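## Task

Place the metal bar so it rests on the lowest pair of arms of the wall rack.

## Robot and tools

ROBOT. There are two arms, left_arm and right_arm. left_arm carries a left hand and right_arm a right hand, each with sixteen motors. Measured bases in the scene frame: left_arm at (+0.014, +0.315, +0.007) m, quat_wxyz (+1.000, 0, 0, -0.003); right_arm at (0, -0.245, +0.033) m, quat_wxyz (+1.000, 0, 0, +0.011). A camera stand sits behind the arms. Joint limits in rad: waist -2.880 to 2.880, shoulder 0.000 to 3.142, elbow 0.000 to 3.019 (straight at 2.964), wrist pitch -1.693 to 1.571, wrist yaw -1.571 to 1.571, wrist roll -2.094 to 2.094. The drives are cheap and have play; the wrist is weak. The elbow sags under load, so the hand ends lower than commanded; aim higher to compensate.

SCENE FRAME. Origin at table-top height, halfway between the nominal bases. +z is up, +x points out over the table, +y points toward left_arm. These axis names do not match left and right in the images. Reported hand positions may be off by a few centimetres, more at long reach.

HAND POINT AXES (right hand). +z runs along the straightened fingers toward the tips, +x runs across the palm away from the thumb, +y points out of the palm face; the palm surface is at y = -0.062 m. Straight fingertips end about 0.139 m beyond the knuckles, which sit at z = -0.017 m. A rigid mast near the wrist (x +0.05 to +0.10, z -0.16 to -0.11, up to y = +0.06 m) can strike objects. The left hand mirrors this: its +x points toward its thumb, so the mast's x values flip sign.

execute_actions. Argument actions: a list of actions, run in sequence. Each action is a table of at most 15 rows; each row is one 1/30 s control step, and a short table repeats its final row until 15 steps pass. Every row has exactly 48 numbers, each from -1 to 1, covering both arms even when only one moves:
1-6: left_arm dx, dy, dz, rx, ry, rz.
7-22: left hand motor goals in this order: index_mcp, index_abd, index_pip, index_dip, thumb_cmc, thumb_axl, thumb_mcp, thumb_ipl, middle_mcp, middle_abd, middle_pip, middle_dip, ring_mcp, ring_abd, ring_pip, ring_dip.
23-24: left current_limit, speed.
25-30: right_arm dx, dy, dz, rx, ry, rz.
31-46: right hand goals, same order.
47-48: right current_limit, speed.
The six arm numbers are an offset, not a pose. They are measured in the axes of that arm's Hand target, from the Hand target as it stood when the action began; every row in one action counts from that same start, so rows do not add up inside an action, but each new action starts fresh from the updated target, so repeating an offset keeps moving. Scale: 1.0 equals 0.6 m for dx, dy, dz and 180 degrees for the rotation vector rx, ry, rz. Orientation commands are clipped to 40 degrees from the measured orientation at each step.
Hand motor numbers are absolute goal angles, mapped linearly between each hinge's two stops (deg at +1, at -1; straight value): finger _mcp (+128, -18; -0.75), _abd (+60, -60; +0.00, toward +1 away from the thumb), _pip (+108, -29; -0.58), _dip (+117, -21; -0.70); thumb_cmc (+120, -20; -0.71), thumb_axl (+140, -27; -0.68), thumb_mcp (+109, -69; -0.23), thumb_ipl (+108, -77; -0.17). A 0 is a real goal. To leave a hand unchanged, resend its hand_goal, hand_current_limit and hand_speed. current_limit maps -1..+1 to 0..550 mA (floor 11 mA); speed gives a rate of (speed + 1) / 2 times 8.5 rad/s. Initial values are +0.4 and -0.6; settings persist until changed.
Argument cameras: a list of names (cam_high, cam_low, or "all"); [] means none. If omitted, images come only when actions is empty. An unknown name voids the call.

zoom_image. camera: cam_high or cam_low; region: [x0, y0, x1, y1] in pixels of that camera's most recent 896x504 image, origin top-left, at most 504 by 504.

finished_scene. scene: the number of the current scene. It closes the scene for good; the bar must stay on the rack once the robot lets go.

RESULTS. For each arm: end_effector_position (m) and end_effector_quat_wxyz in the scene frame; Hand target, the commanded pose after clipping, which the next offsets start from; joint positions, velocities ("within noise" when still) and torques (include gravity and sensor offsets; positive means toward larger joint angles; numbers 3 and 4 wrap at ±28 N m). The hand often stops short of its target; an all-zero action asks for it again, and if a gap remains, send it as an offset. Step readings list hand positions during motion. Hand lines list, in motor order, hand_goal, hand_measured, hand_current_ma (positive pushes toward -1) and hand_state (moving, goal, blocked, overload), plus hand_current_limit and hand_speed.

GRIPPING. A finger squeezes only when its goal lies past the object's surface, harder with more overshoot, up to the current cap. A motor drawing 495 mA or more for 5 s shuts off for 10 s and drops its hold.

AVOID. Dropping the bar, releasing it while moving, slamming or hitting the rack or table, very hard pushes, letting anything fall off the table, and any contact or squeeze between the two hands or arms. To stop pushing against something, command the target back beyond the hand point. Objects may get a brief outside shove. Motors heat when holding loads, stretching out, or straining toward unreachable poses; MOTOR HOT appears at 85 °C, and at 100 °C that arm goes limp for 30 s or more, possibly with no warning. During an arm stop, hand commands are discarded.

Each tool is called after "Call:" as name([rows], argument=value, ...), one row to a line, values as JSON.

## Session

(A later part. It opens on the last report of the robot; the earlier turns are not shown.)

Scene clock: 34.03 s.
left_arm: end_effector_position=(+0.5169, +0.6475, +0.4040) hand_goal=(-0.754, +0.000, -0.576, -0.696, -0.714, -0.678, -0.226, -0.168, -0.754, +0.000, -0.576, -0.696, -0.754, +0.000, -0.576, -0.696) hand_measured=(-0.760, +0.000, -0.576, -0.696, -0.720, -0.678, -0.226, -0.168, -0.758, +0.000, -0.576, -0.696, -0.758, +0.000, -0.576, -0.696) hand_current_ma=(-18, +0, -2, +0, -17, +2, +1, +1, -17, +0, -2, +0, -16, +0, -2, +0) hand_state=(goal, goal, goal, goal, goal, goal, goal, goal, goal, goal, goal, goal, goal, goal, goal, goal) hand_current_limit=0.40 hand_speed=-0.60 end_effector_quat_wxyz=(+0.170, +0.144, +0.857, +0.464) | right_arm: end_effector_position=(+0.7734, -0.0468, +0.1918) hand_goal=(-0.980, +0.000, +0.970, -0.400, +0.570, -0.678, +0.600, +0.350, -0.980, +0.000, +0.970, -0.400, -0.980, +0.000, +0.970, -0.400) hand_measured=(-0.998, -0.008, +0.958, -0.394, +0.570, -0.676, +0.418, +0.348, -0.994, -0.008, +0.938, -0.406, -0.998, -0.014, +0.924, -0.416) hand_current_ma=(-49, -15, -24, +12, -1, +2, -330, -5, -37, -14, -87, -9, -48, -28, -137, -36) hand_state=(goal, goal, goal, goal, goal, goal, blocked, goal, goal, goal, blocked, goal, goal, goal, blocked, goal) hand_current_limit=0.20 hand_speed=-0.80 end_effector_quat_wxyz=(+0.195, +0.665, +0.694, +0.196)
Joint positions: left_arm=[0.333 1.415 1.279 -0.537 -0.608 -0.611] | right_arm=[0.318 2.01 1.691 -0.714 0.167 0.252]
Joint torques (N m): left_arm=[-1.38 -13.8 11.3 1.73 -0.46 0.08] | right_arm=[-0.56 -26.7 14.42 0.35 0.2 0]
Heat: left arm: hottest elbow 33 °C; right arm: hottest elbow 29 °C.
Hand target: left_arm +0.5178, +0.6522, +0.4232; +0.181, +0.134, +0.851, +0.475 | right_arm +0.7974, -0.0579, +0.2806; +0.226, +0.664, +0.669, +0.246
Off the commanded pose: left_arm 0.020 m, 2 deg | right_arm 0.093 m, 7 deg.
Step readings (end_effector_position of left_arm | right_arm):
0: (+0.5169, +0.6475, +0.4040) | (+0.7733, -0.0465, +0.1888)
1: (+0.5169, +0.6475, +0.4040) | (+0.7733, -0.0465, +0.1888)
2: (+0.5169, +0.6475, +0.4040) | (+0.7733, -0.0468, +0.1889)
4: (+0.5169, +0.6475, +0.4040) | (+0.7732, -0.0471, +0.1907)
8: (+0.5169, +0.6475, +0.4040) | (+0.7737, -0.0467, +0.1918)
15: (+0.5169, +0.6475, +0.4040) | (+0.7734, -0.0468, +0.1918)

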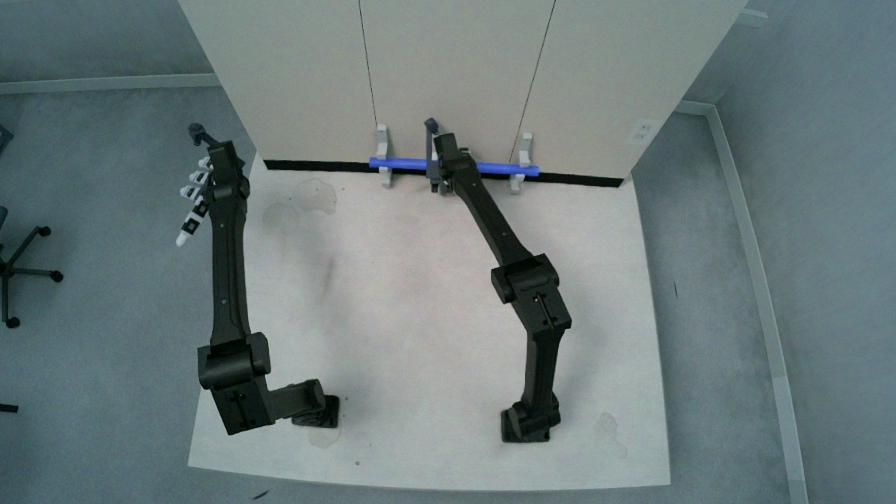

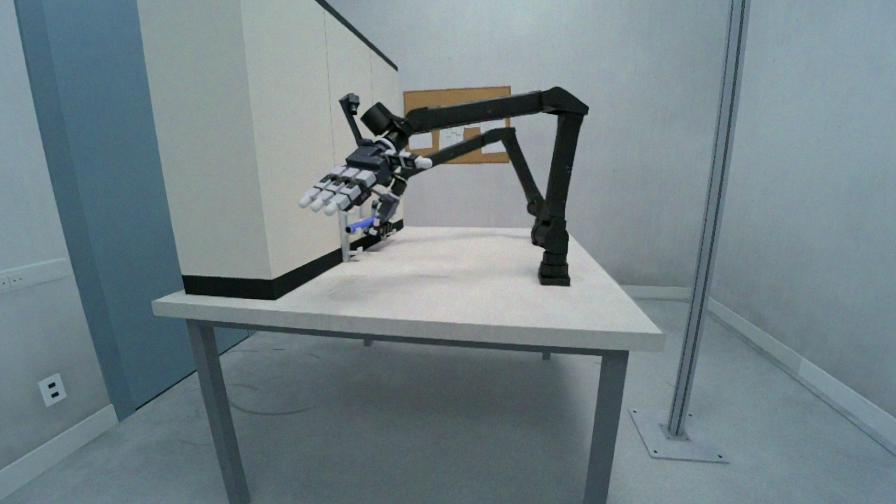

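Call:
execute_actions([
  [[0,0,0,0,0,0,-0.754,0,-0.576,-0.696,-0.714,-0.678,-0.226,-0.168,-0.754,0,-0.576,-0.696,-0.754,0,-0.576,-0.696,0.4,-0.6,0,0.01,-0.013,0,0,0,-0.98,0,0.97,-0.4,0.571,-0.678,0.6,0.35,-0.98,0,0.97,-0.4,-0.98,0,0.97,-0.4,0.2,-0.8],[0,0,0,0,0,0,-0.754,0,-0.576,-0.696,-0.714,-0.678,-0.226,-0.168,-0.754,0,-0.576,-0.696,-0.754,0,-0.576,-0.696,0.4,-0.6,0,0.018,-0.03,0,0,0,-0.98,0,0.97,-0.4,0.571,-0.678,0.6,0.35,-0.98,0,0.97,-0.4,-0.98,0,0.97,-0.4,0.2,-0.8]],
], cameras=["all"])

Call:
zoom_image(camera="cam_low", region=[335, 180, 415, 253])

Call:
zoom_image(camera="cam_high", region=[360, 110, 560, 210])

Scene clock: 35.20 s.
left_arm: end_effector_position=(+0.5169, +0.6475, +0.4040) hand_goal=(-0.754, +0.000, -0.576, -0.696, -0.714, -0.678, -0.226, -0.168, -0.754, +0.000, -0.576, -0.696, -0.754, +0.000, -0.576, -0.696) hand_measured=(-0.760, +0.000, -0.576, -0.696, -0.720, -0.678, -0.226, -0.168, -0.758, +0.000, -0.576, -0.696, -0.758, +0.000, -0.576, -0.696) hand_current_ma=(-18, +0, -2, +0, -17, +2, +1, +1, -17, +0, -2, +0, -16, +0, -2, +0) hand_state=(goal, goal, goal, goal, goal, goal, goal, goal, goal, goal, goal, goal, goal, goal, goal, goal) hand_current_limit=0.40 hand_speed=-0.60 end_effector_quat_wxyz=(+0.170, +0.144, +0.857, +0.464) | right_arm: end_effector_position=(+0.7738, -0.0468, +0.1941) hand_goal=(-0.980, +0.000, +0.970, -0.400, +0.570, -0.678, +0.600, +0.350, -0.980, +0.000, +0.970, -0.400, -0.980, +0.000, +0.970, -0.400) hand_measured=(-0.998, -0.016, +0.948, -0.382, +0.570, -0.678, +0.426, +0.342, -0.996, -0.012, +0.934, -0.406, -0.998, -0.014, +0.920, -0.416) hand_current_ma=(-49, -34, -54, +46, -1, +1, -330, -27, -39, -20, -107, -12, -48, -29, -155, -36) hand_state=(goal, goal, blocked, goal, goal, goal, blocked, goal, goal, goal, blocked, goal, goal, goal, blocked, goal) hand_current_limit=0.20 hand_speed=-0.80 end_effector_quat_wxyz=(+0.192, +0.666, +0.695, +0.190)
Joint positions: left_arm=[0.333 1.415 1.279 -0.537 -0.608 -0.611] | right_arm=[0.318 2.013 1.709 -0.743 0.167 0.253]
Joint torques (N m): left_arm=[-1.32 -13.98 11.21 1.77 -0.48 0.07] | right_arm=[-0.44 -28.86 14.69 -0.2 0.21 0.01]
Heat: left arm: hottest elbow 34 °C; right arm: hottest elbow 29 °C.
Hand target: left_arm +0.5178, +0.6522, +0.4232; +0.181, +0.134, +0.851, +0.475 | right_arm +0.7945, -0.0584, +0.3014; +0.226, +0.664, +0.669, +0.246
Off the commanded pose: left_arm 0.020 m, 2 deg | right_arm 0.110 m, 8 deg.
Step readings (end_effector_position of left_arm | right_arm):
0: (+0.5169, +0.6475, +0.4040) | (+0.7734, -0.0468, +0.1918)
1: (+0.5169, +0.6475, +0.4040) | (+0.7734, -0.0468, +0.1918)
2: (+0.5169, +0.6475, +0.4040) | (+0.7733, -0.0468, +0.1920)
4: (+0.5169, +0.6475, +0.4040) | (+0.7734, -0.0468, +0.1931)
8: (+0.5169, +0.6475, +0.4040) | (+0.7735, -0.0468, +0.1939)
15: (+0.5169, +0.6475, +0.4040) | (+0.7736, -0.0468, +0.1935)

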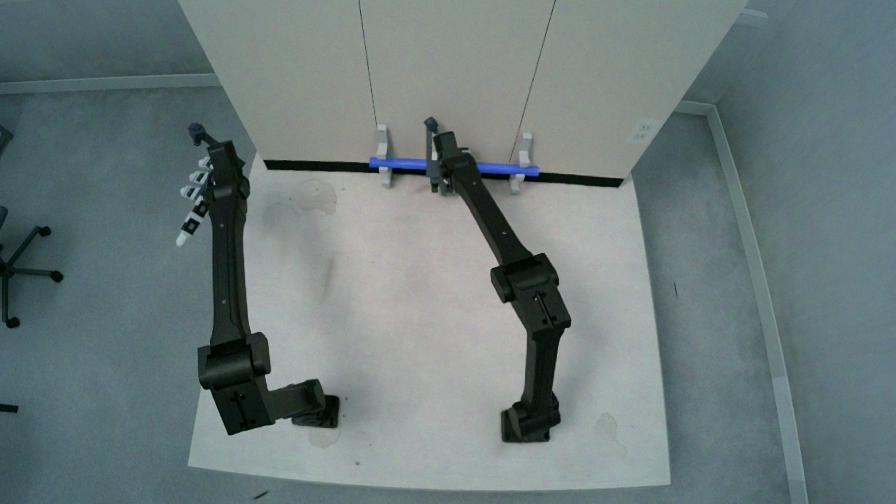

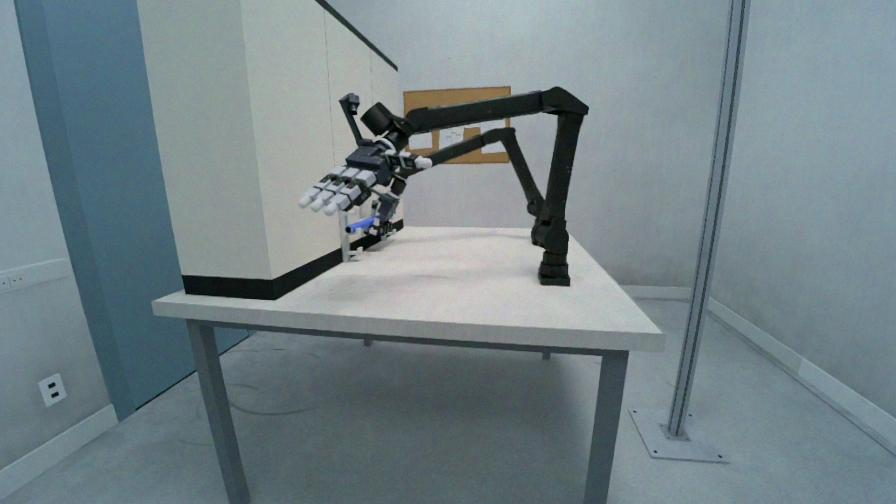

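Scaled by 6.300.

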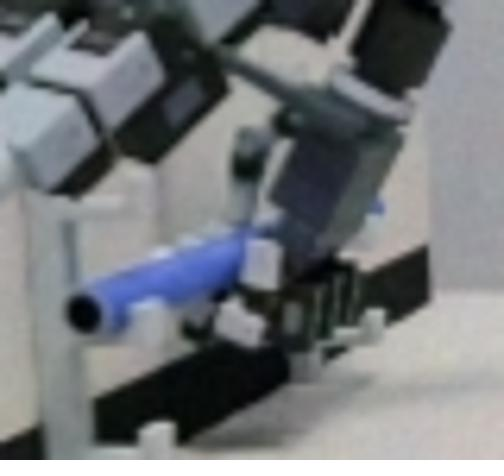

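Scaled by 2.520.

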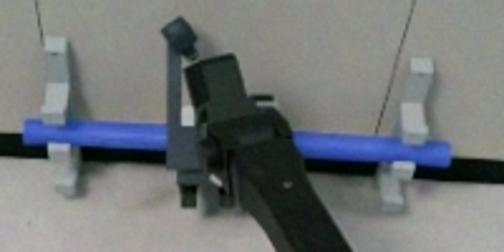

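Call:
execute_actions([
  [[0,0,0,0,0,0,-0.754,0,-0.576,-0.696,-0.714,-0.678,-0.226,-0.168,-0.754,0,-0.576,-0.696,-0.754,0,-0.576,-0.696,0.4,-0.6,0,0.01,-0.013,-0.01,0,0,-0.98,0,0.97,-0.4,0.571,-0.678,0.6,0.35,-0.98,0,0.97,-0.4,-0.98,0,0.97,-0.4,0.2,-0.8],[0,0,0,0,0,0,-0.754,0,-0.576,-0.696,-0.714,-0.678,-0.226,-0.168,-0.754,0,-0.576,-0.696,-0.754,0,-0.576,-0.696,0.4,-0.6,0,0.018,-0.03,-0.02,0,0,-0.98,0,0.97,-0.4,0.571,-0.678,0.6,0.35,-0.98,0,0.97,-0.4,-0.98,0,0.97,-0.4,0.2,-0.8]],
], cameras=["all"])

Call:
zoom_image(camera="cam_low", region=[335, 180, 415, 253])

Call:
zoom_image(camera="cam_high", region=[360, 110, 560, 210])

Scene clock: 36.23 s.
left_arm: end_effector_position=(+0.5169, +0.6475, +0.4040) hand_goal=(-0.754, +0.000, -0.576, -0.696, -0.714, -0.678, -0.226, -0.168, -0.754, +0.000, -0.576, -0.696, -0.754, +0.000, -0.576, -0.696) hand_measured=(-0.760, +0.000, -0.576, -0.696, -0.720, -0.678, -0.226, -0.168, -0.758, +0.000, -0.576, -0.696, -0.758, +0.000, -0.576, -0.696) hand_current_ma=(-18, +0, -2, +0, -17, +2, +1, +1, -17, +0, -2, +0, -16, +0, -2, +0) hand_state=(goal, goal, goal, goal, goal, goal, goal, goal, goal, goal, goal, goal, goal, goal, goal, goal) hand_current_limit=0.40 hand_speed=-0.60 end_effector_quat_wxyz=(+0.170, +0.144, +0.857, +0.464) | right_arm: end_effector_position=(+0.7743, -0.0469, +0.1947) hand_goal=(-0.980, +0.000, +0.970, -0.400, +0.570, -0.678, +0.600, +0.350, -0.980, +0.000, +0.970, -0.400, -0.980, +0.000, +0.970, -0.400) hand_measured=(-0.998, -0.016, +0.948, -0.382, +0.570, -0.678, +0.426, +0.340, -0.996, -0.012, +0.934, -0.406, -0.998, -0.014, +0.920, -0.416) hand_current_ma=(-49, -34, -54, +46, -1, +1, -330, -27, -41, -20, -107, -12, -48, -29, -155, -36) hand_state=(goal, goal, blocked, goal, goal, goal, blocked, goal, goal, goal, blocked, goal, goal, goal, blocked, goal) hand_current_limit=0.20 hand_speed=-0.80 end_effector_quat_wxyz=(+0.193, +0.666, +0.695, +0.191)
Joint positions: left_arm=[0.333 1.415 1.279 -0.537 -0.608 -0.611] | right_arm=[0.318 2.013 1.709 -0.74 0.168 0.253]
Joint torques (N m): left_arm=[-1.38 -14.04 11.22 1.88 -0.48 0.09] | right_arm=[-0.09 -31.79 12.22 2.25 0.91 -0.05]
Heat: left arm: hottest elbow 34 °C; right arm: hottest elbow 29 °C.
Hand target: left_arm +0.5178, +0.6522, +0.4232; +0.181, +0.134, +0.851, +0.475 | right_arm +0.7916, -0.0590, +0.3222; +0.247, +0.657, +0.661, +0.267
Off the commanded pose: left_arm 0.020 m, 2 deg | right_arm 0.129 m, 11 deg.
Step readings (end_effector_position of left_arm | right_arm):
0: (+0.5169, +0.6475, +0.4040) | (+0.7738, -0.0468, +0.1941)
1: (+0.5169, +0.6475, +0.4040) | (+0.7738, -0.0468, +0.1941)
2: (+0.5169, +0.6475, +0.4040) | (+0.7738, -0.0468, +0.1941)
4: (+0.5169, +0.6475, +0.4040) | (+0.7740, -0.0467, +0.1943)
8: (+0.5169, +0.6475, +0.4040) | (+0.7743, -0.0469, +0.1947)
15: (+0.5169, +0.6475, +0.4040) | (+0.7743, -0.0469, +0.1947)

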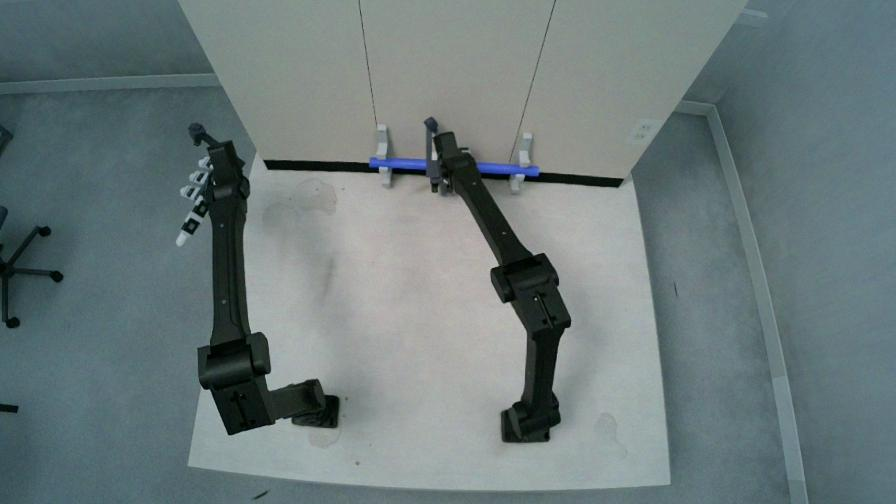

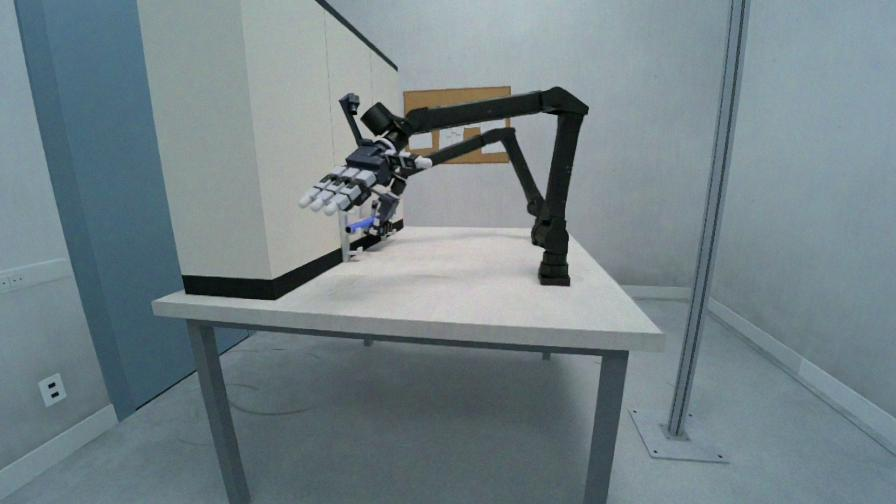

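Scaled by 6.300.

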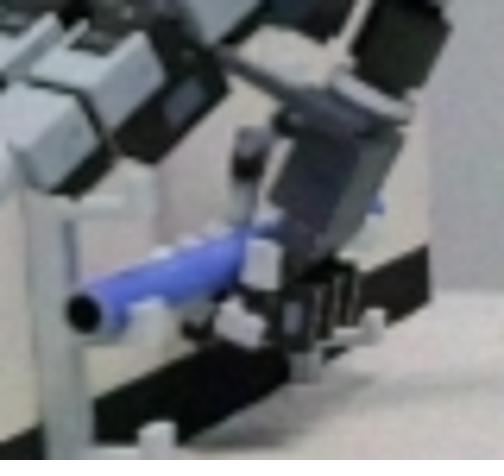

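Scaled by 2.520.

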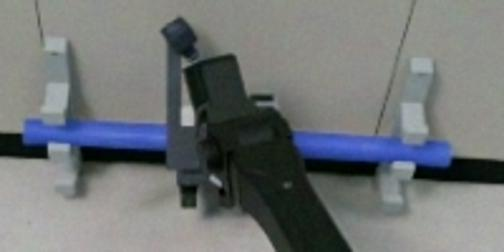

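Call:
execute_actions([
  [[0,0,0,0,0,0,-0.754,0,-0.576,-0.696,-0.714,-0.678,-0.226,-0.168,-0.754,0,-0.576,-0.696,-0.754,0,-0.576,-0.696,0.4,-0.6,0,0.01,-0.01,0,0,0,-0.98,0,0.97,-0.4,0.571,-0.678,0.6,0.35,-0.98,0,0.97,-0.4,-0.98,0,0.97,-0.4,0.2,-0.8],[0,0,0,0,0,0,-0.754,0,-0.576,-0.696,-0.714,-0.678,-0.226,-0.168,-0.754,0,-0.576,-0.696,-0.754,0,-0.576,-0.696,0.4,-0.6,0,0.022,-0.025,0,0,0,-0.98,0,0.97,-0.4,0.571,-0.678,0.6,0.35,-0.98,0,0.97,-0.4,-0.98,0,0.97,-0.4,0.2,-0.8]],
], cameras=[])

Scene clock: 37.23 s.
left_arm: end_effector_position=(+0.5169, +0.6475, +0.4040) hand_goal=(-0.754, +0.000, -0.576, -0.696, -0.714, -0.678, -0.226, -0.168, -0.754, +0.000, -0.576, -0.696, -0.754, +0.000, -0.576, -0.696) hand_measured=(-0.760, +0.000, -0.576, -0.696, -0.720, -0.678, -0.226, -0.168, -0.758, +0.000, -0.576, -0.696, -0.758, +0.000, -0.576, -0.696) hand_current_ma=(-18, +0, -2, +0, -17, +2, +1, +1, -17, +0, -2, +0, -16, +0, -2, +0) hand_state=(goal, goal, goal, goal, goal, goal, goal, goal, goal, goal, goal, goal, goal, goal, goal, goal) hand_current_limit=0.40 hand_speed=-0.60 end_effector_quat_wxyz=(+0.170, +0.144, +0.857, +0.464) | right_arm: end_effector_position=(+0.7743, -0.0469, +0.1947) hand_goal=(-0.980, +0.000, +0.970, -0.400, +0.570, -0.678, +0.600, +0.350, -0.980, +0.000, +0.970, -0.400, -0.980, +0.000, +0.970, -0.400) hand_measured=(-0.998, -0.016, +0.948, -0.382, +0.570, -0.678, +0.426, +0.340, -0.996, -0.012, +0.934, -0.406, -0.998, -0.014, +0.920, -0.416) hand_current_ma=(-49, -34, -54, +46, -1, +1, -330, -28, -41, -20, -107, -12, -48, -29, -155, -36) hand_state=(goal, goal, blocked, goal, goal, goal, blocked, goal, goal, goal, blocked, goal, goal, goal, blocked, goal) hand_current_limit=0.20 hand_speed=-0.80 end_effector_quat_wxyz=(+0.193, +0.666, +0.695, +0.191)
Joint positions: left_arm=[0.333 1.415 1.279 -0.537 -0.608 -0.611] | right_arm=[0.318 2.013 1.709 -0.74 0.168 0.253]
Joint torques (N m): left_arm=[-1.2 -14.04 11.21 1.81 -0.47 0.08] | right_arm=[-0.38 -33.2 14.35 0.44 0.86 -0.07]
Heat: left arm: hottest elbow 34 °C; right arm: hottest elbow 30 °C.
Hand target: left_arm +0.5178, +0.6522, +0.4232; +0.181, +0.134, +0.851, +0.475 | right_arm +0.7911, -0.0595, +0.3421; +0.247, +0.657, +0.661, +0.267
Off the commanded pose: left_arm 0.020 m, 2 deg | right_arm 0.149 m, 11 deg.
Step readings (end_effector_position of left_arm | right_arm):
0: (+0.5169, +0.6475, +0.4040) | (+0.7743, -0.0469, +0.1947)
1: (+0.5169, +0.6475, +0.4040) | (+0.7743, -0.0469, +0.1947)
2: (+0.5169, +0.6475, +0.4040) | (+0.7743, -0.0469, +0.1947)
4: (+0.5169, +0.6475, +0.4040) | (+0.7743, -0.0469, +0.1947)
8: (+0.5169, +0.6475, +0.4040) | (+0.7743, -0.0469, +0.1947)
15: (+0.5169, +0.6475, +0.4040) | (+0.7743, -0.0469, +0.1947)
No camera images: "cameras" was empty.

Call:
execute_actions([
  [[0,0,0,0,0,0,-0.754,0,-0.576,-0.696,-0.714,-0.678,-0.226,-0.168,-0.754,0,-0.576,-0.696,-0.754,0,-0.576,-0.696,0.4,-0.6,0,0.01,-0.01,0,0,0,-0.98,0,0.97,-0.4,0.571,-0.678,0.6,0.35,-0.98,0,0.97,-0.4,-0.98,0,0.97,-0.4,0.2,-0.8],[0,0,0,0,0,0,-0.754,0,-0.576,-0.696,-0.714,-0.678,-0.226,-0.168,-0.754,0,-0.576,-0.696,-0.754,0,-0.576,-0.696,0.4,-0.6,0,0.022,-0.025,0,0,0,-0.98,0,0.97,-0.4,0.571,-0.678,0.6,0.35,-0.98,0,0.97,-0.4,-0.98,0,0.97,-0.4,0.2,-0.8]],
], cameras=[])

Scene clock: 38.47 s.
left_arm: end_effector_position=(+0.5169, +0.6475, +0.4040) hand_goal=(-0.754, +0.000, -0.576, -0.696, -0.714, -0.678, -0.226, -0.168, -0.754, +0.000, -0.576, -0.696, -0.754, +0.000, -0.576, -0.696) hand_measured=(-0.760, +0.000, -0.576, -0.696, -0.720, -0.678, -0.226, -0.168, -0.758, +0.000, -0.576, -0.696, -0.758, +0.000, -0.576, -0.696) hand_current_ma=(-18, +0, -2, +0, -17, +2, +1, +1, -17, +0, -2, +0, -16, +0, -2, +0) hand_state=(goal, goal, goal, goal, goal, goal, goal, goal, goal, goal, goal, goal, goal, goal, goal, goal) hand_current_limit=0.40 hand_speed=-0.60 end_effector_quat_wxyz=(+0.170, +0.144, +0.857, +0.464) | right_arm: end_effector_position=(+0.7740, -0.0470, +0.1958) hand_goal=(-0.980, +0.000, +0.970, -0.400, +0.570, -0.678, +0.600, +0.350, -0.980, +0.000, +0.970, -0.400, -0.980, +0.000, +0.970, -0.400) hand_measured=(-0.998, -0.018, +0.942, -0.376, +0.570, -0.678, +0.430, +0.336, -0.996, -0.014, +0.930, -0.406, -0.998, -0.014, +0.918, -0.416) hand_current_ma=(-49, -35, -78, +63, -1, +1, -330, -42, -41, -26, -121, -12, -48, -29, -165, -40) hand_state=(goal, goal, blocked, blocked, goal, goal, blocked, goal, goal, goal, blocked, goal, goal, goal, blocked, goal) hand_current_limit=0.20 hand_speed=-0.80 end_effector_quat_wxyz=(+0.192, +0.666, +0.696, +0.188)
Joint positions: left_arm=[0.333 1.415 1.279 -0.537 -0.608 -0.611] | right_arm=[0.318 2.013 1.715 -0.753 0.168 0.253]
Joint torques (N m): left_arm=[-1.08 -13.92 11.22 1.78 -0.49 0.07] | right_arm=[-0.21 -34.37 15.94 -0.39 0.85 -0.06]
Heat: left arm: hottest elbow 34 °C; right arm: hottest elbow 30 °C.
Hand target: left_arm +0.5178, +0.6522, +0.4232; +0.181, +0.134, +0.851, +0.475 | right_arm +0.7907, -0.0600, +0.3621; +0.247, +0.657, +0.661, +0.267
Off the commanded pose: left_arm 0.020 m, 2 deg | right_arm 0.168 m, 12 deg.
Step readings (end_effector_position of left_arm | right_arm):
0: (+0.5169, +0.6475, +0.4040) | (+0.7743, -0.0469, +0.1947)
1: (+0.5169, +0.6475, +0.4040) | (+0.7743, -0.0469, +0.1947)
2: (+0.5169, +0.6475, +0.4040) | (+0.7741, -0.0469, +0.1944)
4: (+0.5169, +0.6475, +0.4040) | (+0.7740, -0.0470, +0.1947)
8: (+0.5169, +0.6475, +0.4040) | (+0.7738, -0.0470, +0.1953)
15: (+0.5169, +0.6475, +0.4040) | (+0.7740, -0.0470, +0.1958)
No camera images: "cameras" was empty.

Call:
execute_actions([
  [[0,0,0,0,0,0,-0.754,0,-0.576,-0.696,-0.714,-0.678,-0.226,-0.168,-0.754,0,-0.576,-0.696,-0.754,0,-0.576,-0.696,0.4,-0.6,0,-0.011,-0.012,0,0,0,-0.98,0,0.97,-0.4,0.571,-0.678,0.6,0.35,-0.98,0,0.97,-0.4,-0.98,0,0.97,-0.4,0.2,-0.8],[0,0,0,0,0,0,-0.754,0,-0.576,-0.696,-0.714,-0.678,-0.226,-0.168,-0.754,0,-0.576,-0.696,-0.754,0,-0.576,-0.696,0.4,-0.6,0,-0.022,-0.025,0,0,0,-0.98,0,0.97,-0.4,0.571,-0.678,0.6,0.35,-0.98,0,0.97,-0.4,-0.98,0,0.97,-0.4,0.2,-0.8]],
], cameras=["all"])

Call:
zoom_image(camera="cam_low", region=[335, 180, 415, 253])

Call:
zoom_image(camera="cam_high", region=[360, 110, 560, 210])

Scene clock: 40.30 s.
left_arm: end_effector_position=(+0.5169, +0.6475, +0.4040) hand_goal=(-0.754, +0.000, -0.576, -0.696, -0.714, -0.678, -0.226, -0.168, -0.754, +0.000, -0.576, -0.696, -0.754, +0.000, -0.576, -0.696) hand_measured=(-0.760, +0.000, -0.576, -0.696, -0.720, -0.678, -0.226, -0.168, -0.758, +0.000, -0.576, -0.696, -0.758, +0.000, -0.576, -0.696) hand_current_ma=(-18, +0, -2, +0, -17, +2, +1, +1, -17, +0, -2, +0, -16, +0, -2, +0) hand_state=(goal, goal, goal, goal, goal, goal, goal, goal, goal, goal, goal, goal, goal, goal, goal, goal) hand_current_limit=0.40 hand_speed=-0.60 end_effector_quat_wxyz=(+0.170, +0.144, +0.857, +0.464) | right_arm: end_effector_position=(+0.7656, -0.0618, +0.2325) hand_goal=(-0.980, +0.000, +0.970, -0.400, +0.570, -0.678, +0.600, +0.350, -0.980, +0.000, +0.970, -0.400, -0.980, +0.000, +0.970, -0.400) hand_measured=(-0.998, +0.016, +0.912, -0.402, +0.570, -0.676, +0.488, +0.344, -0.998, +0.008, +0.934, -0.406, -0.998, +0.006, +0.948, -0.404) hand_current_ma=(-50, +30, -189, -1, +0, +2, -330, -17, -49, +14, -107, -10, -48, +9, -56, -8) hand_state=(goal, goal, blocked, goal, goal, goal, blocked, goal, goal, goal, blocked, goal, goal, goal, blocked, goal) hand_current_limit=0.20 hand_speed=-0.80 end_effector_quat_wxyz=(+0.198, +0.672, +0.688, +0.190)
Joint positions: left_arm=[0.333 1.415 1.279 -0.537 -0.608 -0.611] | right_arm=[0.306 1.953 1.714 -0.8 0.176 0.258]
Joint torques (N m): left_arm=[-1.38 -14.21 11.22 1.73 -0.49 0.07] | right_arm=[0.38 -31.21 12.56 1.78 0.74 0.06]
Heat: left arm: hottest elbow 34 °C; right arm: hottest elbow 30 °C.
Hand target: left_arm +0.5178, +0.6522, +0.4232; +0.181, +0.134, +0.851, +0.475 | right_arm +0.7708, -0.0604, +0.3642; +0.247, +0.657, +0.661, +0.267
Off the commanded pose: left_arm 0.020 m, 2 deg | right_arm 0.132 m, 11 deg.
Step readings (end_effector_position of left_arm | right_arm):
0: (+0.5169, +0.6475, +0.4040) | (+0.7740, -0.0470, +0.1958)
1: (+0.5169, +0.6475, +0.4040) | (+0.7740, -0.0470, +0.1958)
2: (+0.5169, +0.6475, +0.4040) | (+0.7740, -0.0470, +0.1958)
4: (+0.5169, +0.6475, +0.4040) | (+0.7740, -0.0470, +0.1958)
8: (+0.5169, +0.6475, +0.4040) | (+0.7739, -0.0470, +0.1970)
15: (+0.5169, +0.6475, +0.4040) | (+0.7734, -0.0472, +0.1976)

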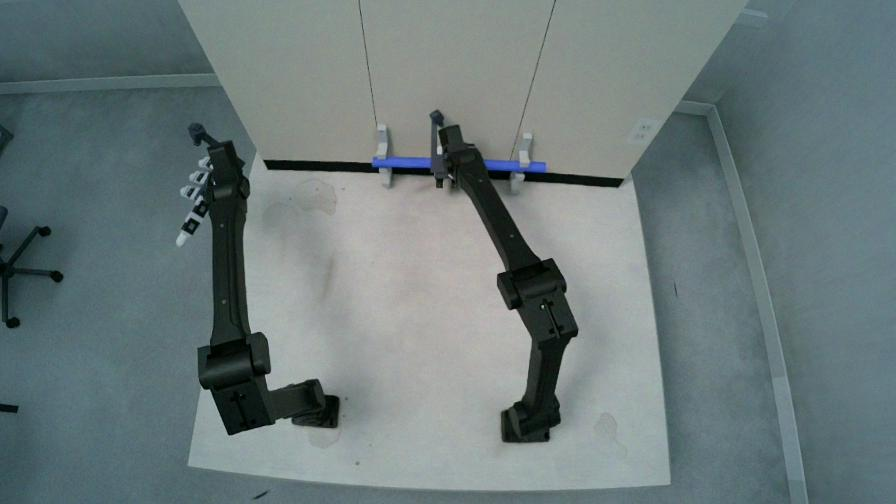

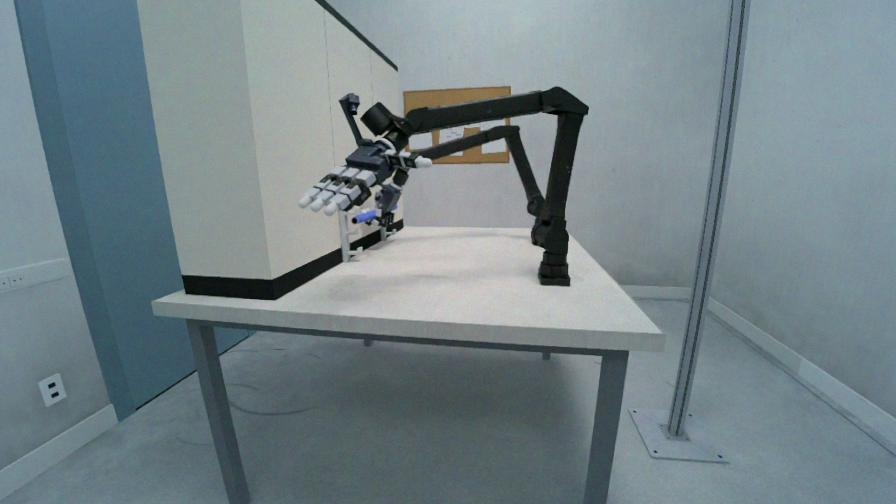

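Scaled by 6.300.

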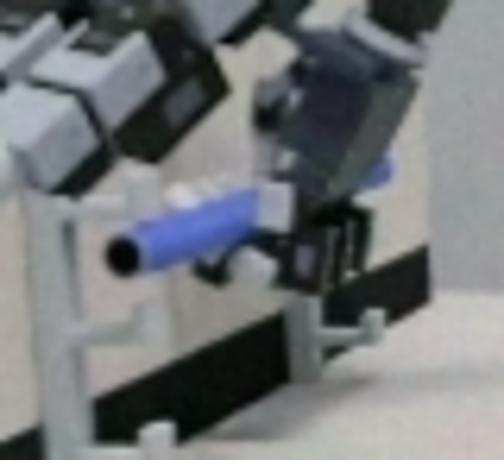

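Scaled by 2.520.

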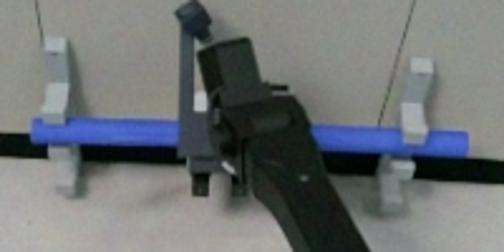

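Call:
execute_actions([
  [[0,0,0,0,0,0,-0.754,0,-0.576,-0.696,-0.714,-0.678,-0.226,-0.168,-0.754,0,-0.576,-0.696,-0.754,0,-0.576,-0.696,0.4,-0.6,0.005,-0.018,-0.011,0,0,0,-0.98,0,0.97,-0.4,0.571,-0.678,0.6,0.35,-0.98,0,0.97,-0.4,-0.98,0,0.97,-0.4,0.2,-0.8],[0,0,0,0,0,0,-0.754,0,-0.576,-0.696,-0.714,-0.678,-0.226,-0.168,-0.754,0,-0.576,-0.696,-0.754,0,-0.576,-0.696,0.4,-0.6,0.01,-0.036,-0.022,0,0,0,-0.98,0,0.97,-0.4,0.571,-0.678,0.6,0.35,-0.98,0,0.97,-0.4,-0.98,0,0.97,-0.4,0.2,-0.8],[0,0,0,0,0,0,-0.754,0,-0.576,-0.696,-0.714,-0.678,-0.226,-0.168,-0.754,0,-0.576,-0.696,-0.754,0,-0.576,-0.696,0.4,-0.6,0.01,-0.045,-0.028,0,0,0,-0.98,0,0.97,-0.4,0.571,-0.678,0.6,0.35,-0.98,0,0.97,-0.4,-0.98,0,0.97,-0.4,0.2,-0.8]],
], cameras=["all"])

Call:
zoom_image(camera="cam_low", region=[335, 180, 415, 253])

Call:
zoom_image(camera="cam_high", region=[360, 110, 560, 210])

Scene clock: 42.57 s.
left_arm: end_effector_position=(+0.5169, +0.6475, +0.4040) hand_goal=(-0.754, +0.000, -0.576, -0.696, -0.714, -0.678, -0.226, -0.168, -0.754, +0.000, -0.576, -0.696, -0.754, +0.000, -0.576, -0.696) hand_measured=(-0.760, +0.000, -0.576, -0.696, -0.720, -0.678, -0.226, -0.168, -0.758, +0.000, -0.576, -0.696, -0.758, +0.000, -0.576, -0.696) hand_current_ma=(-18, +0, -2, +0, -17, +2, +1, +1, -17, +0, -2, +0, -16, +0, -2, +0) hand_state=(goal, goal, goal, goal, goal, goal, goal, goal, goal, goal, goal, goal, goal, goal, goal, goal) hand_current_limit=0.40 hand_speed=-0.60 end_effector_quat_wxyz=(+0.170, +0.144, +0.857, +0.464) | right_arm: end_effector_position=(+0.7350, -0.0668, +0.2311) hand_goal=(-0.980, +0.000, +0.970, -0.400, +0.570, -0.678, +0.600, +0.350, -0.980, +0.000, +0.970, -0.400, -0.980, +0.000, +0.970, -0.400) hand_measured=(-0.998, +0.016, +0.912, -0.402, +0.570, -0.676, +0.488, +0.344, -0.998, +0.008, +0.934, -0.406, -0.998, +0.006, +0.948, -0.404) hand_current_ma=(-50, +30, -189, -1, +0, +2, -330, -17, -49, +14, -107, -10, -48, +9, -56, -8) hand_state=(goal, goal, blocked, goal, goal, goal, blocked, goal, goal, goal, blocked, goal, goal, goal, blocked, goal) hand_current_limit=0.20 hand_speed=-0.80 end_effector_quat_wxyz=(+0.194, +0.676, +0.688, +0.179)
Joint positions: left_arm=[0.333 1.415 1.279 -0.537 -0.608 -0.611] | right_arm=[0.317 1.884 1.617 -0.8 0.187 0.273]
Joint torques (N m): left_arm=[-1.32 -14.1 11.25 1.8 -0.48 0.09] | right_arm=[1.38 -31.03 11.3 3.04 0.87 0.1]
Heat: left arm: hottest elbow 35 °C; right arm: hottest elbow 31 °C.
Hand target: left_arm +0.5178, +0.6522, +0.4232; +0.181, +0.134, +0.851, +0.475 | right_arm +0.7395, -0.0547, +0.3584; +0.247, +0.657, +0.661, +0.267
Off the commanded pose: left_arm 0.020 m, 2 deg | right_arm 0.128 m, 12 deg.
Step readings (end_effector_position of left_arm | right_arm):
0: (+0.5169, +0.6475, +0.4040) | (+0.7656, -0.0618, +0.2325)
1: (+0.5169, +0.6475, +0.4040) | (+0.7656, -0.0618, +0.2325)
2: (+0.5169, +0.6475, +0.4040) | (+0.7656, -0.0618, +0.2325)
4: (+0.5169, +0.6475, +0.4040) | (+0.7633, -0.0629, +0.2313)
8: (+0.5169, +0.6475, +0.4040) | (+0.7489, -0.0682, +0.2238)
15: (+0.5169, +0.6475, +0.4040) | (+0.7373, -0.0678, +0.2203)

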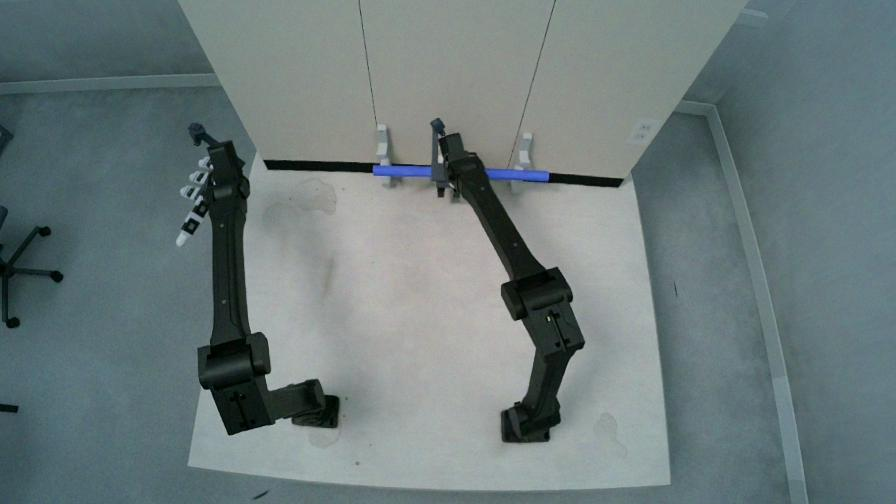

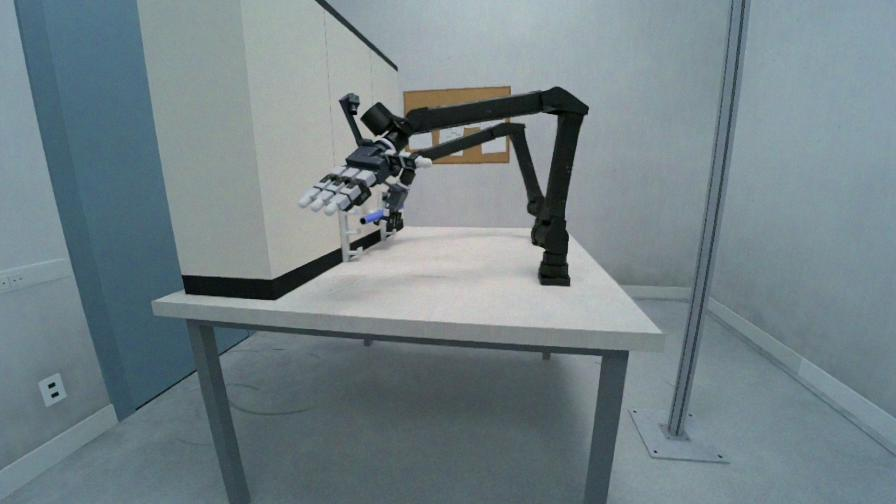

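Scaled by 6.300.

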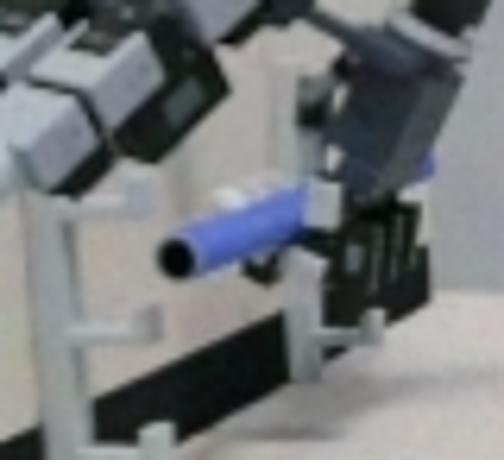

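Scaled by 2.520.

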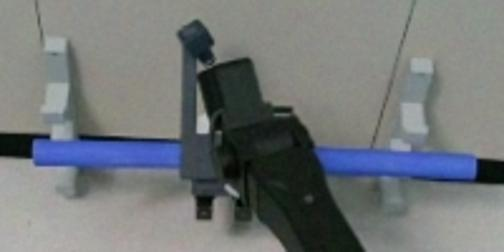

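Call:
execute_actions([
  [[0,0,0,0,0,0,-0.754,0,-0.576,-0.696,-0.714,-0.678,-0.226,-0.168,-0.754,0,-0.576,-0.696,-0.754,0,-0.576,-0.696,0.4,-0.6,0.016,-0.011,-0.01,0,-0.005,0,-0.98,0,0.97,-0.4,0.571,-0.678,0.6,0.35,-0.98,0,0.97,-0.4,-0.98,0,0.97,-0.4,0.2,-0.8],[0,0,0,0,0,0,-0.754,0,-0.576,-0.696,-0.714,-0.678,-0.226,-0.168,-0.754,0,-0.576,-0.696,-0.754,0,-0.576,-0.696,0.4,-0.6,0.033,-0.022,-0.02,0,-0.01,0,-0.98,0,0.97,-0.4,0.571,-0.678,0.6,0.35,-0.98,0,0.97,-0.4,-0.98,0,0.97,-0.4,0.2,-0.8]],
], cameras=["all"])

Call:
zoom_image(camera="cam_high", region=[360, 110, 560, 210])

Scene clock: 44.77 s.
left_arm: end_effector_position=(+0.5169, +0.6475, +0.4040) hand_goal=(-0.754, +0.000, -0.576, -0.696, -0.714, -0.678, -0.226, -0.168, -0.754, +0.000, -0.576, -0.696, -0.754, +0.000, -0.576, -0.696) hand_measured=(-0.760, +0.000, -0.576, -0.696, -0.720, -0.678, -0.226, -0.168, -0.758, +0.000, -0.576, -0.696, -0.758, +0.000, -0.576, -0.696) hand_current_ma=(-18, +0, -2, +0, -17, +2, +1, +1, -17, +0, -2, +0, -16, +0, -2, +0) hand_state=(goal, goal, goal, goal, goal, goal, goal, goal, goal, goal, goal, goal, goal, goal, goal, goal) hand_current_limit=0.40 hand_speed=-0.60 end_effector_quat_wxyz=(+0.170, +0.144, +0.857, +0.464) | right_arm: end_effector_position=(+0.7188, -0.0364, +0.2347) hand_goal=(-0.980, +0.000, +0.970, -0.400, +0.570, -0.678, +0.600, +0.350, -0.980, +0.000, +0.970, -0.400, -0.980, +0.000, +0.970, -0.400) hand_measured=(-0.998, +0.016, +0.912, -0.402, +0.570, -0.676, +0.488, +0.344, -0.998, +0.008, +0.934, -0.406, -0.998, +0.006, +0.948, -0.404) hand_current_ma=(-50, +30, -189, -1, +0, +2, -330, -18, -49, +14, -107, -10, -48, +9, -56, -8) hand_state=(goal, goal, blocked, goal, goal, goal, blocked, goal, goal, goal, blocked, goal, goal, goal, blocked, goal) hand_current_limit=0.20 hand_speed=-0.80 end_effector_quat_wxyz=(+0.210, +0.672, +0.689, +0.173)
Joint positions: left_arm=[0.333 1.415 1.279 -0.537 -0.608 -0.611] | right_arm=[0.38 1.874 1.602 -0.8 0.248 0.315]
Joint torques (N m): left_arm=[-1.08 -14.04 11.23 1.76 -0.48 0.09] | right_arm=[0.62 -31.03 11.25 2.44 1.03 0.13]
Heat: left arm: hottest elbow 35 °C; right arm: hottest elbow 31 °C.
Hand target: left_arm +0.5178, +0.6522, +0.4232; +0.181, +0.134, +0.851, +0.475 | right_arm +0.7213, -0.0352, +0.3588; +0.257, +0.661, +0.657, +0.257
Off the commanded pose: left_arm 0.020 m, 2 deg | right_arm 0.124 m, 12 deg.
Step readings (end_effector_position of left_arm | right_arm):
0: (+0.5169, +0.6475, +0.4040) | (+0.7350, -0.0668, +0.2311)
1: (+0.5169, +0.6475, +0.4040) | (+0.7350, -0.0668, +0.2311)
2: (+0.5169, +0.6475, +0.4040) | (+0.7348, -0.0666, +0.2314)
4: (+0.5169, +0.6475, +0.4040) | (+0.7332, -0.0668, +0.2313)
8: (+0.5169, +0.6475, +0.4040) | (+0.7275, -0.0611, +0.2324)
15: (+0.5169, +0.6475, +0.4040) | (+0.7188, -0.0350, +0.2331)

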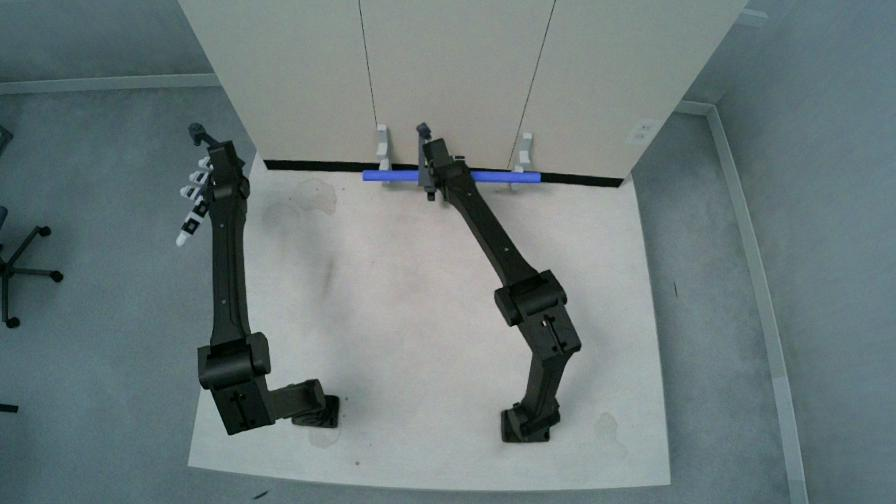

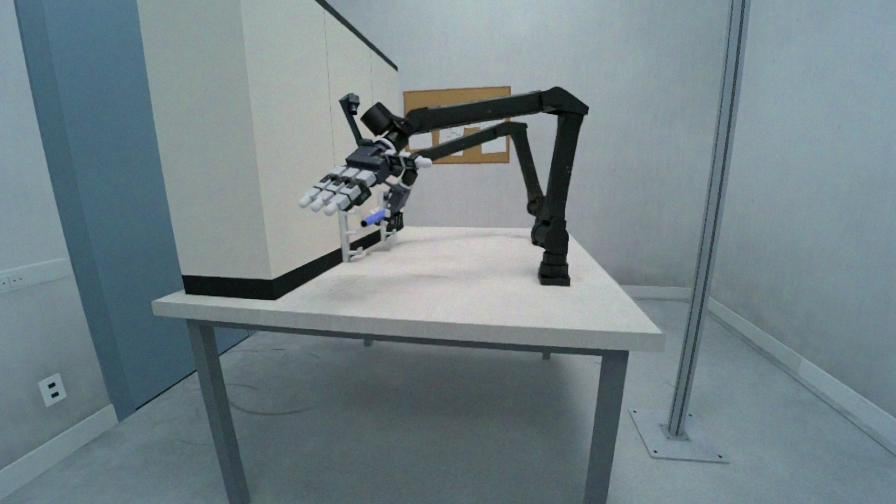

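Scaled by 2.520.

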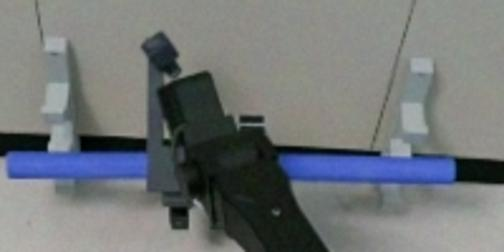

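Call:
zoom_image(camera="cam_low", region=[345, 190, 425, 263])

Scaled by 6.300.

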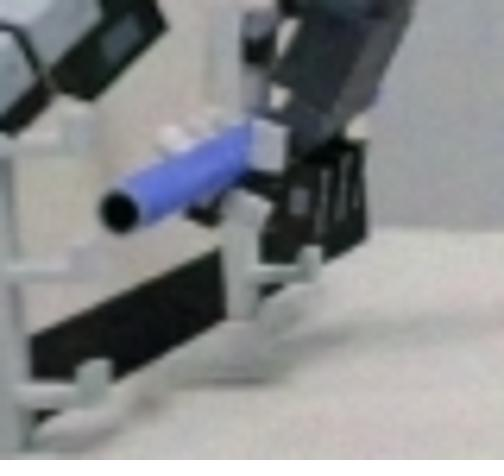

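Call:
execute_actions([
  [[0,0,0,0,0,0,-0.754,0,-0.576,-0.696,-0.714,-0.678,-0.226,-0.168,-0.754,0,-0.576,-0.696,-0.754,0,-0.576,-0.696,0.4,-0.6,0,-0.017,0.018,0,0.005,0.005,-0.98,0,0.97,-0.4,0.571,-0.678,0.6,0.35,-0.98,0,0.97,-0.4,-0.98,0,0.97,-0.4,0.2,-0.8],[0,0,0,0,0,0,-0.754,0,-0.576,-0.696,-0.714,-0.678,-0.226,-0.168,-0.754,0,-0.576,-0.696,-0.754,0,-0.576,-0.696,0.4,-0.6,0,-0.034,0.036,0,0.01,0.01,-0.98,0,0.97,-0.4,0.571,-0.678,0.6,0.35,-0.98,0,0.97,-0.4,-0.98,0,0.97,-0.4,0.2,-0.8],[0,0,0,0,0,0,-0.754,0,-0.576,-0.696,-0.714,-0.678,-0.226,-0.168,-0.754,0,-0.576,-0.696,-0.754,0,-0.576,-0.696,0.4,-0.6,0,-0.051,0.055,0,0.016,0.015,-0.98,0,0.97,-0.4,0.571,-0.678,0.6,0.35,-0.98,0,0.97,-0.4,-0.98,0,0.97,-0.4,0.2,-0.8],[0,0,0,0,0,0,-0.754,0,-0.576,-0.696,-0.714,-0.678,-0.226,-0.168,-0.754,0,-0.576,-0.696,-0.754,0,-0.576,-0.696,0.4,-0.6,0,-0.068,0.074,0,0.016,0.015,-0.98,0,0.97,-0.4,0.571,-0.678,0.6,0.35,-0.98,0,0.97,-0.4,-0.98,0,0.97,-0.4,0.2,-0.8]],
], cameras=["all"])

Call:
zoom_image(camera="cam_high", region=[360, 110, 560, 210])

Call:
zoom_image(camera="cam_low", region=[345, 190, 425, 263])

Scene clock: 47.30 s.
left_arm: end_effector_position=(+0.5169, +0.6475, +0.4040) hand_goal=(-0.754, +0.000, -0.576, -0.696, -0.714, -0.678, -0.226, -0.168, -0.754, +0.000, -0.576, -0.696, -0.754, +0.000, -0.576, -0.696) hand_measured=(-0.760, +0.000, -0.576, -0.696, -0.720, -0.678, -0.226, -0.168, -0.758, +0.000, -0.576, -0.696, -0.758, +0.000, -0.576, -0.696) hand_current_ma=(-18, +0, -2, +0, -17, +2, +1, +1, -17, +0, -2, +0, -16, +0, -2, +0) hand_state=(goal, goal, goal, goal, goal, goal, goal, goal, goal, goal, goal, goal, goal, goal, goal, goal) hand_current_limit=0.40 hand_speed=-0.60 end_effector_quat_wxyz=(+0.170, +0.144, +0.857, +0.464) | right_arm: end_effector_position=(+0.7009, -0.0418, +0.1875) hand_goal=(-0.980, +0.000, +0.970, -0.400, +0.570, -0.678, +0.600, +0.350, -0.980, +0.000, +0.970, -0.400, -0.980, +0.000, +0.970, -0.400) hand_measured=(-0.998, +0.016, +0.912, -0.402, +0.570, -0.676, +0.488, +0.344, -0.998, +0.008, +0.934, -0.406, -0.998, +0.006, +0.948, -0.404) hand_current_ma=(-50, +30, -189, -1, +0, +2, -330, -18, -49, +14, -107, -10, -48, +9, -56, -8) hand_state=(goal, goal, blocked, goal, goal, goal, blocked, goal, goal, goal, blocked, goal, goal, goal, blocked, goal) hand_current_limit=0.20 hand_speed=-0.80 end_effector_quat_wxyz=(+0.192, +0.683, +0.680, +0.186)
Joint positions: left_arm=[0.333 1.415 1.279 -0.537 -0.608 -0.611] | right_arm=[0.378 1.866 1.467 -0.67 0.211 0.352]
Joint torques (N m): left_arm=[-1.14 -14.15 11.28 1.81 -0.5 0.07] | right_arm=[-0.15 -28.4 11.02 3.73 0.52 0.09]
Heat: left arm: hottest elbow 35 °C; right arm: hottest elbow 32 °C.
Hand target: left_arm +0.5178, +0.6522, +0.4232; +0.181, +0.134, +0.851, +0.475 | right_arm +0.7214, -0.0351, +0.2985; +0.234, +0.669, +0.647, +0.279
Off the commanded pose: left_arm 0.020 m, 2 deg | right_arm 0.113 m, 12 deg.
Step readings (end_effector_position of left_arm | right_arm):
0: (+0.5169, +0.6475, +0.4040) | (+0.7188, -0.0364, +0.2347)
1: (+0.5169, +0.6475, +0.4040) | (+0.7188, -0.0364, +0.2347)
2: (+0.5169, +0.6475, +0.4040) | (+0.7183, -0.0367, +0.2333)
4: (+0.5169, +0.6475, +0.4040) | (+0.7160, -0.0369, +0.2302)
8: (+0.5169, +0.6475, +0.4040) | (+0.7101, -0.0362, +0.2129)
15: (+0.5169, +0.6475, +0.4040) | (+0.6972, -0.0381, +0.1853)

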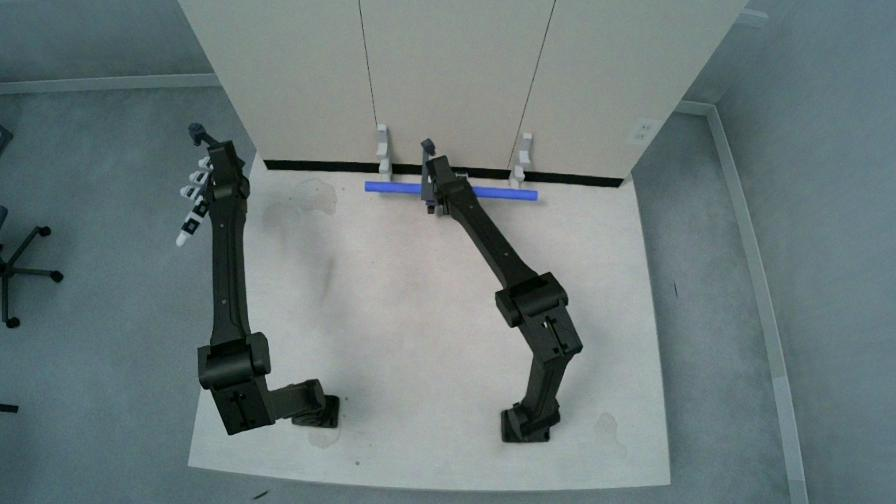

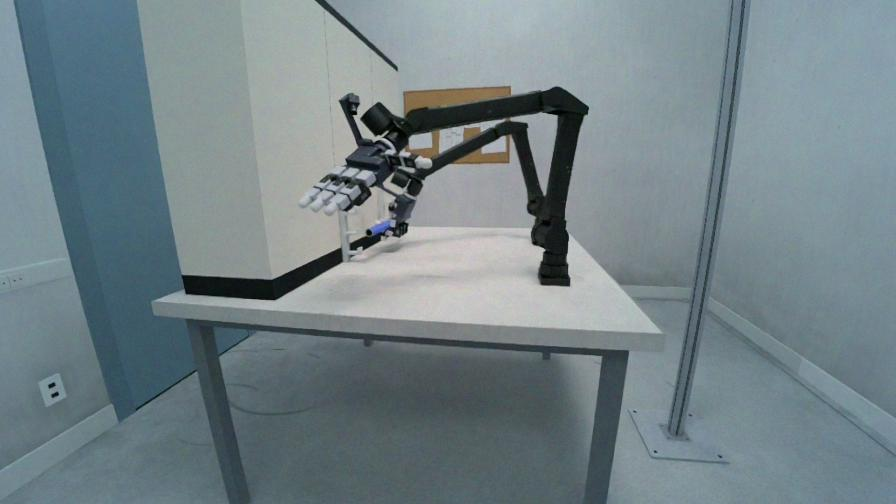

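Scaled by 2.520.

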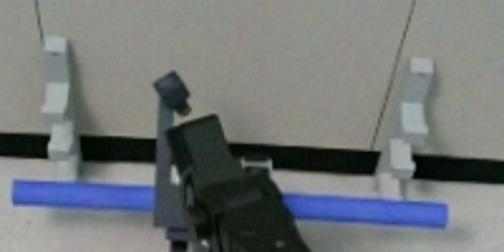

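Scaled by 6.300.

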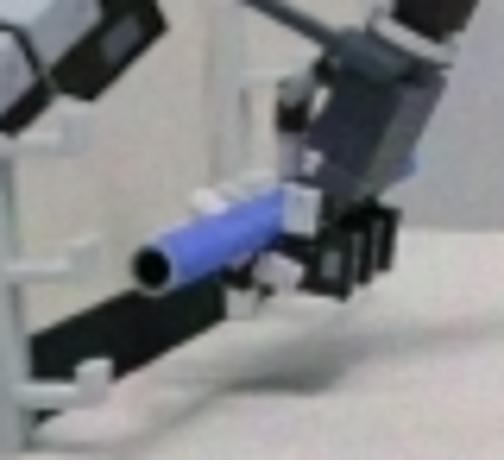

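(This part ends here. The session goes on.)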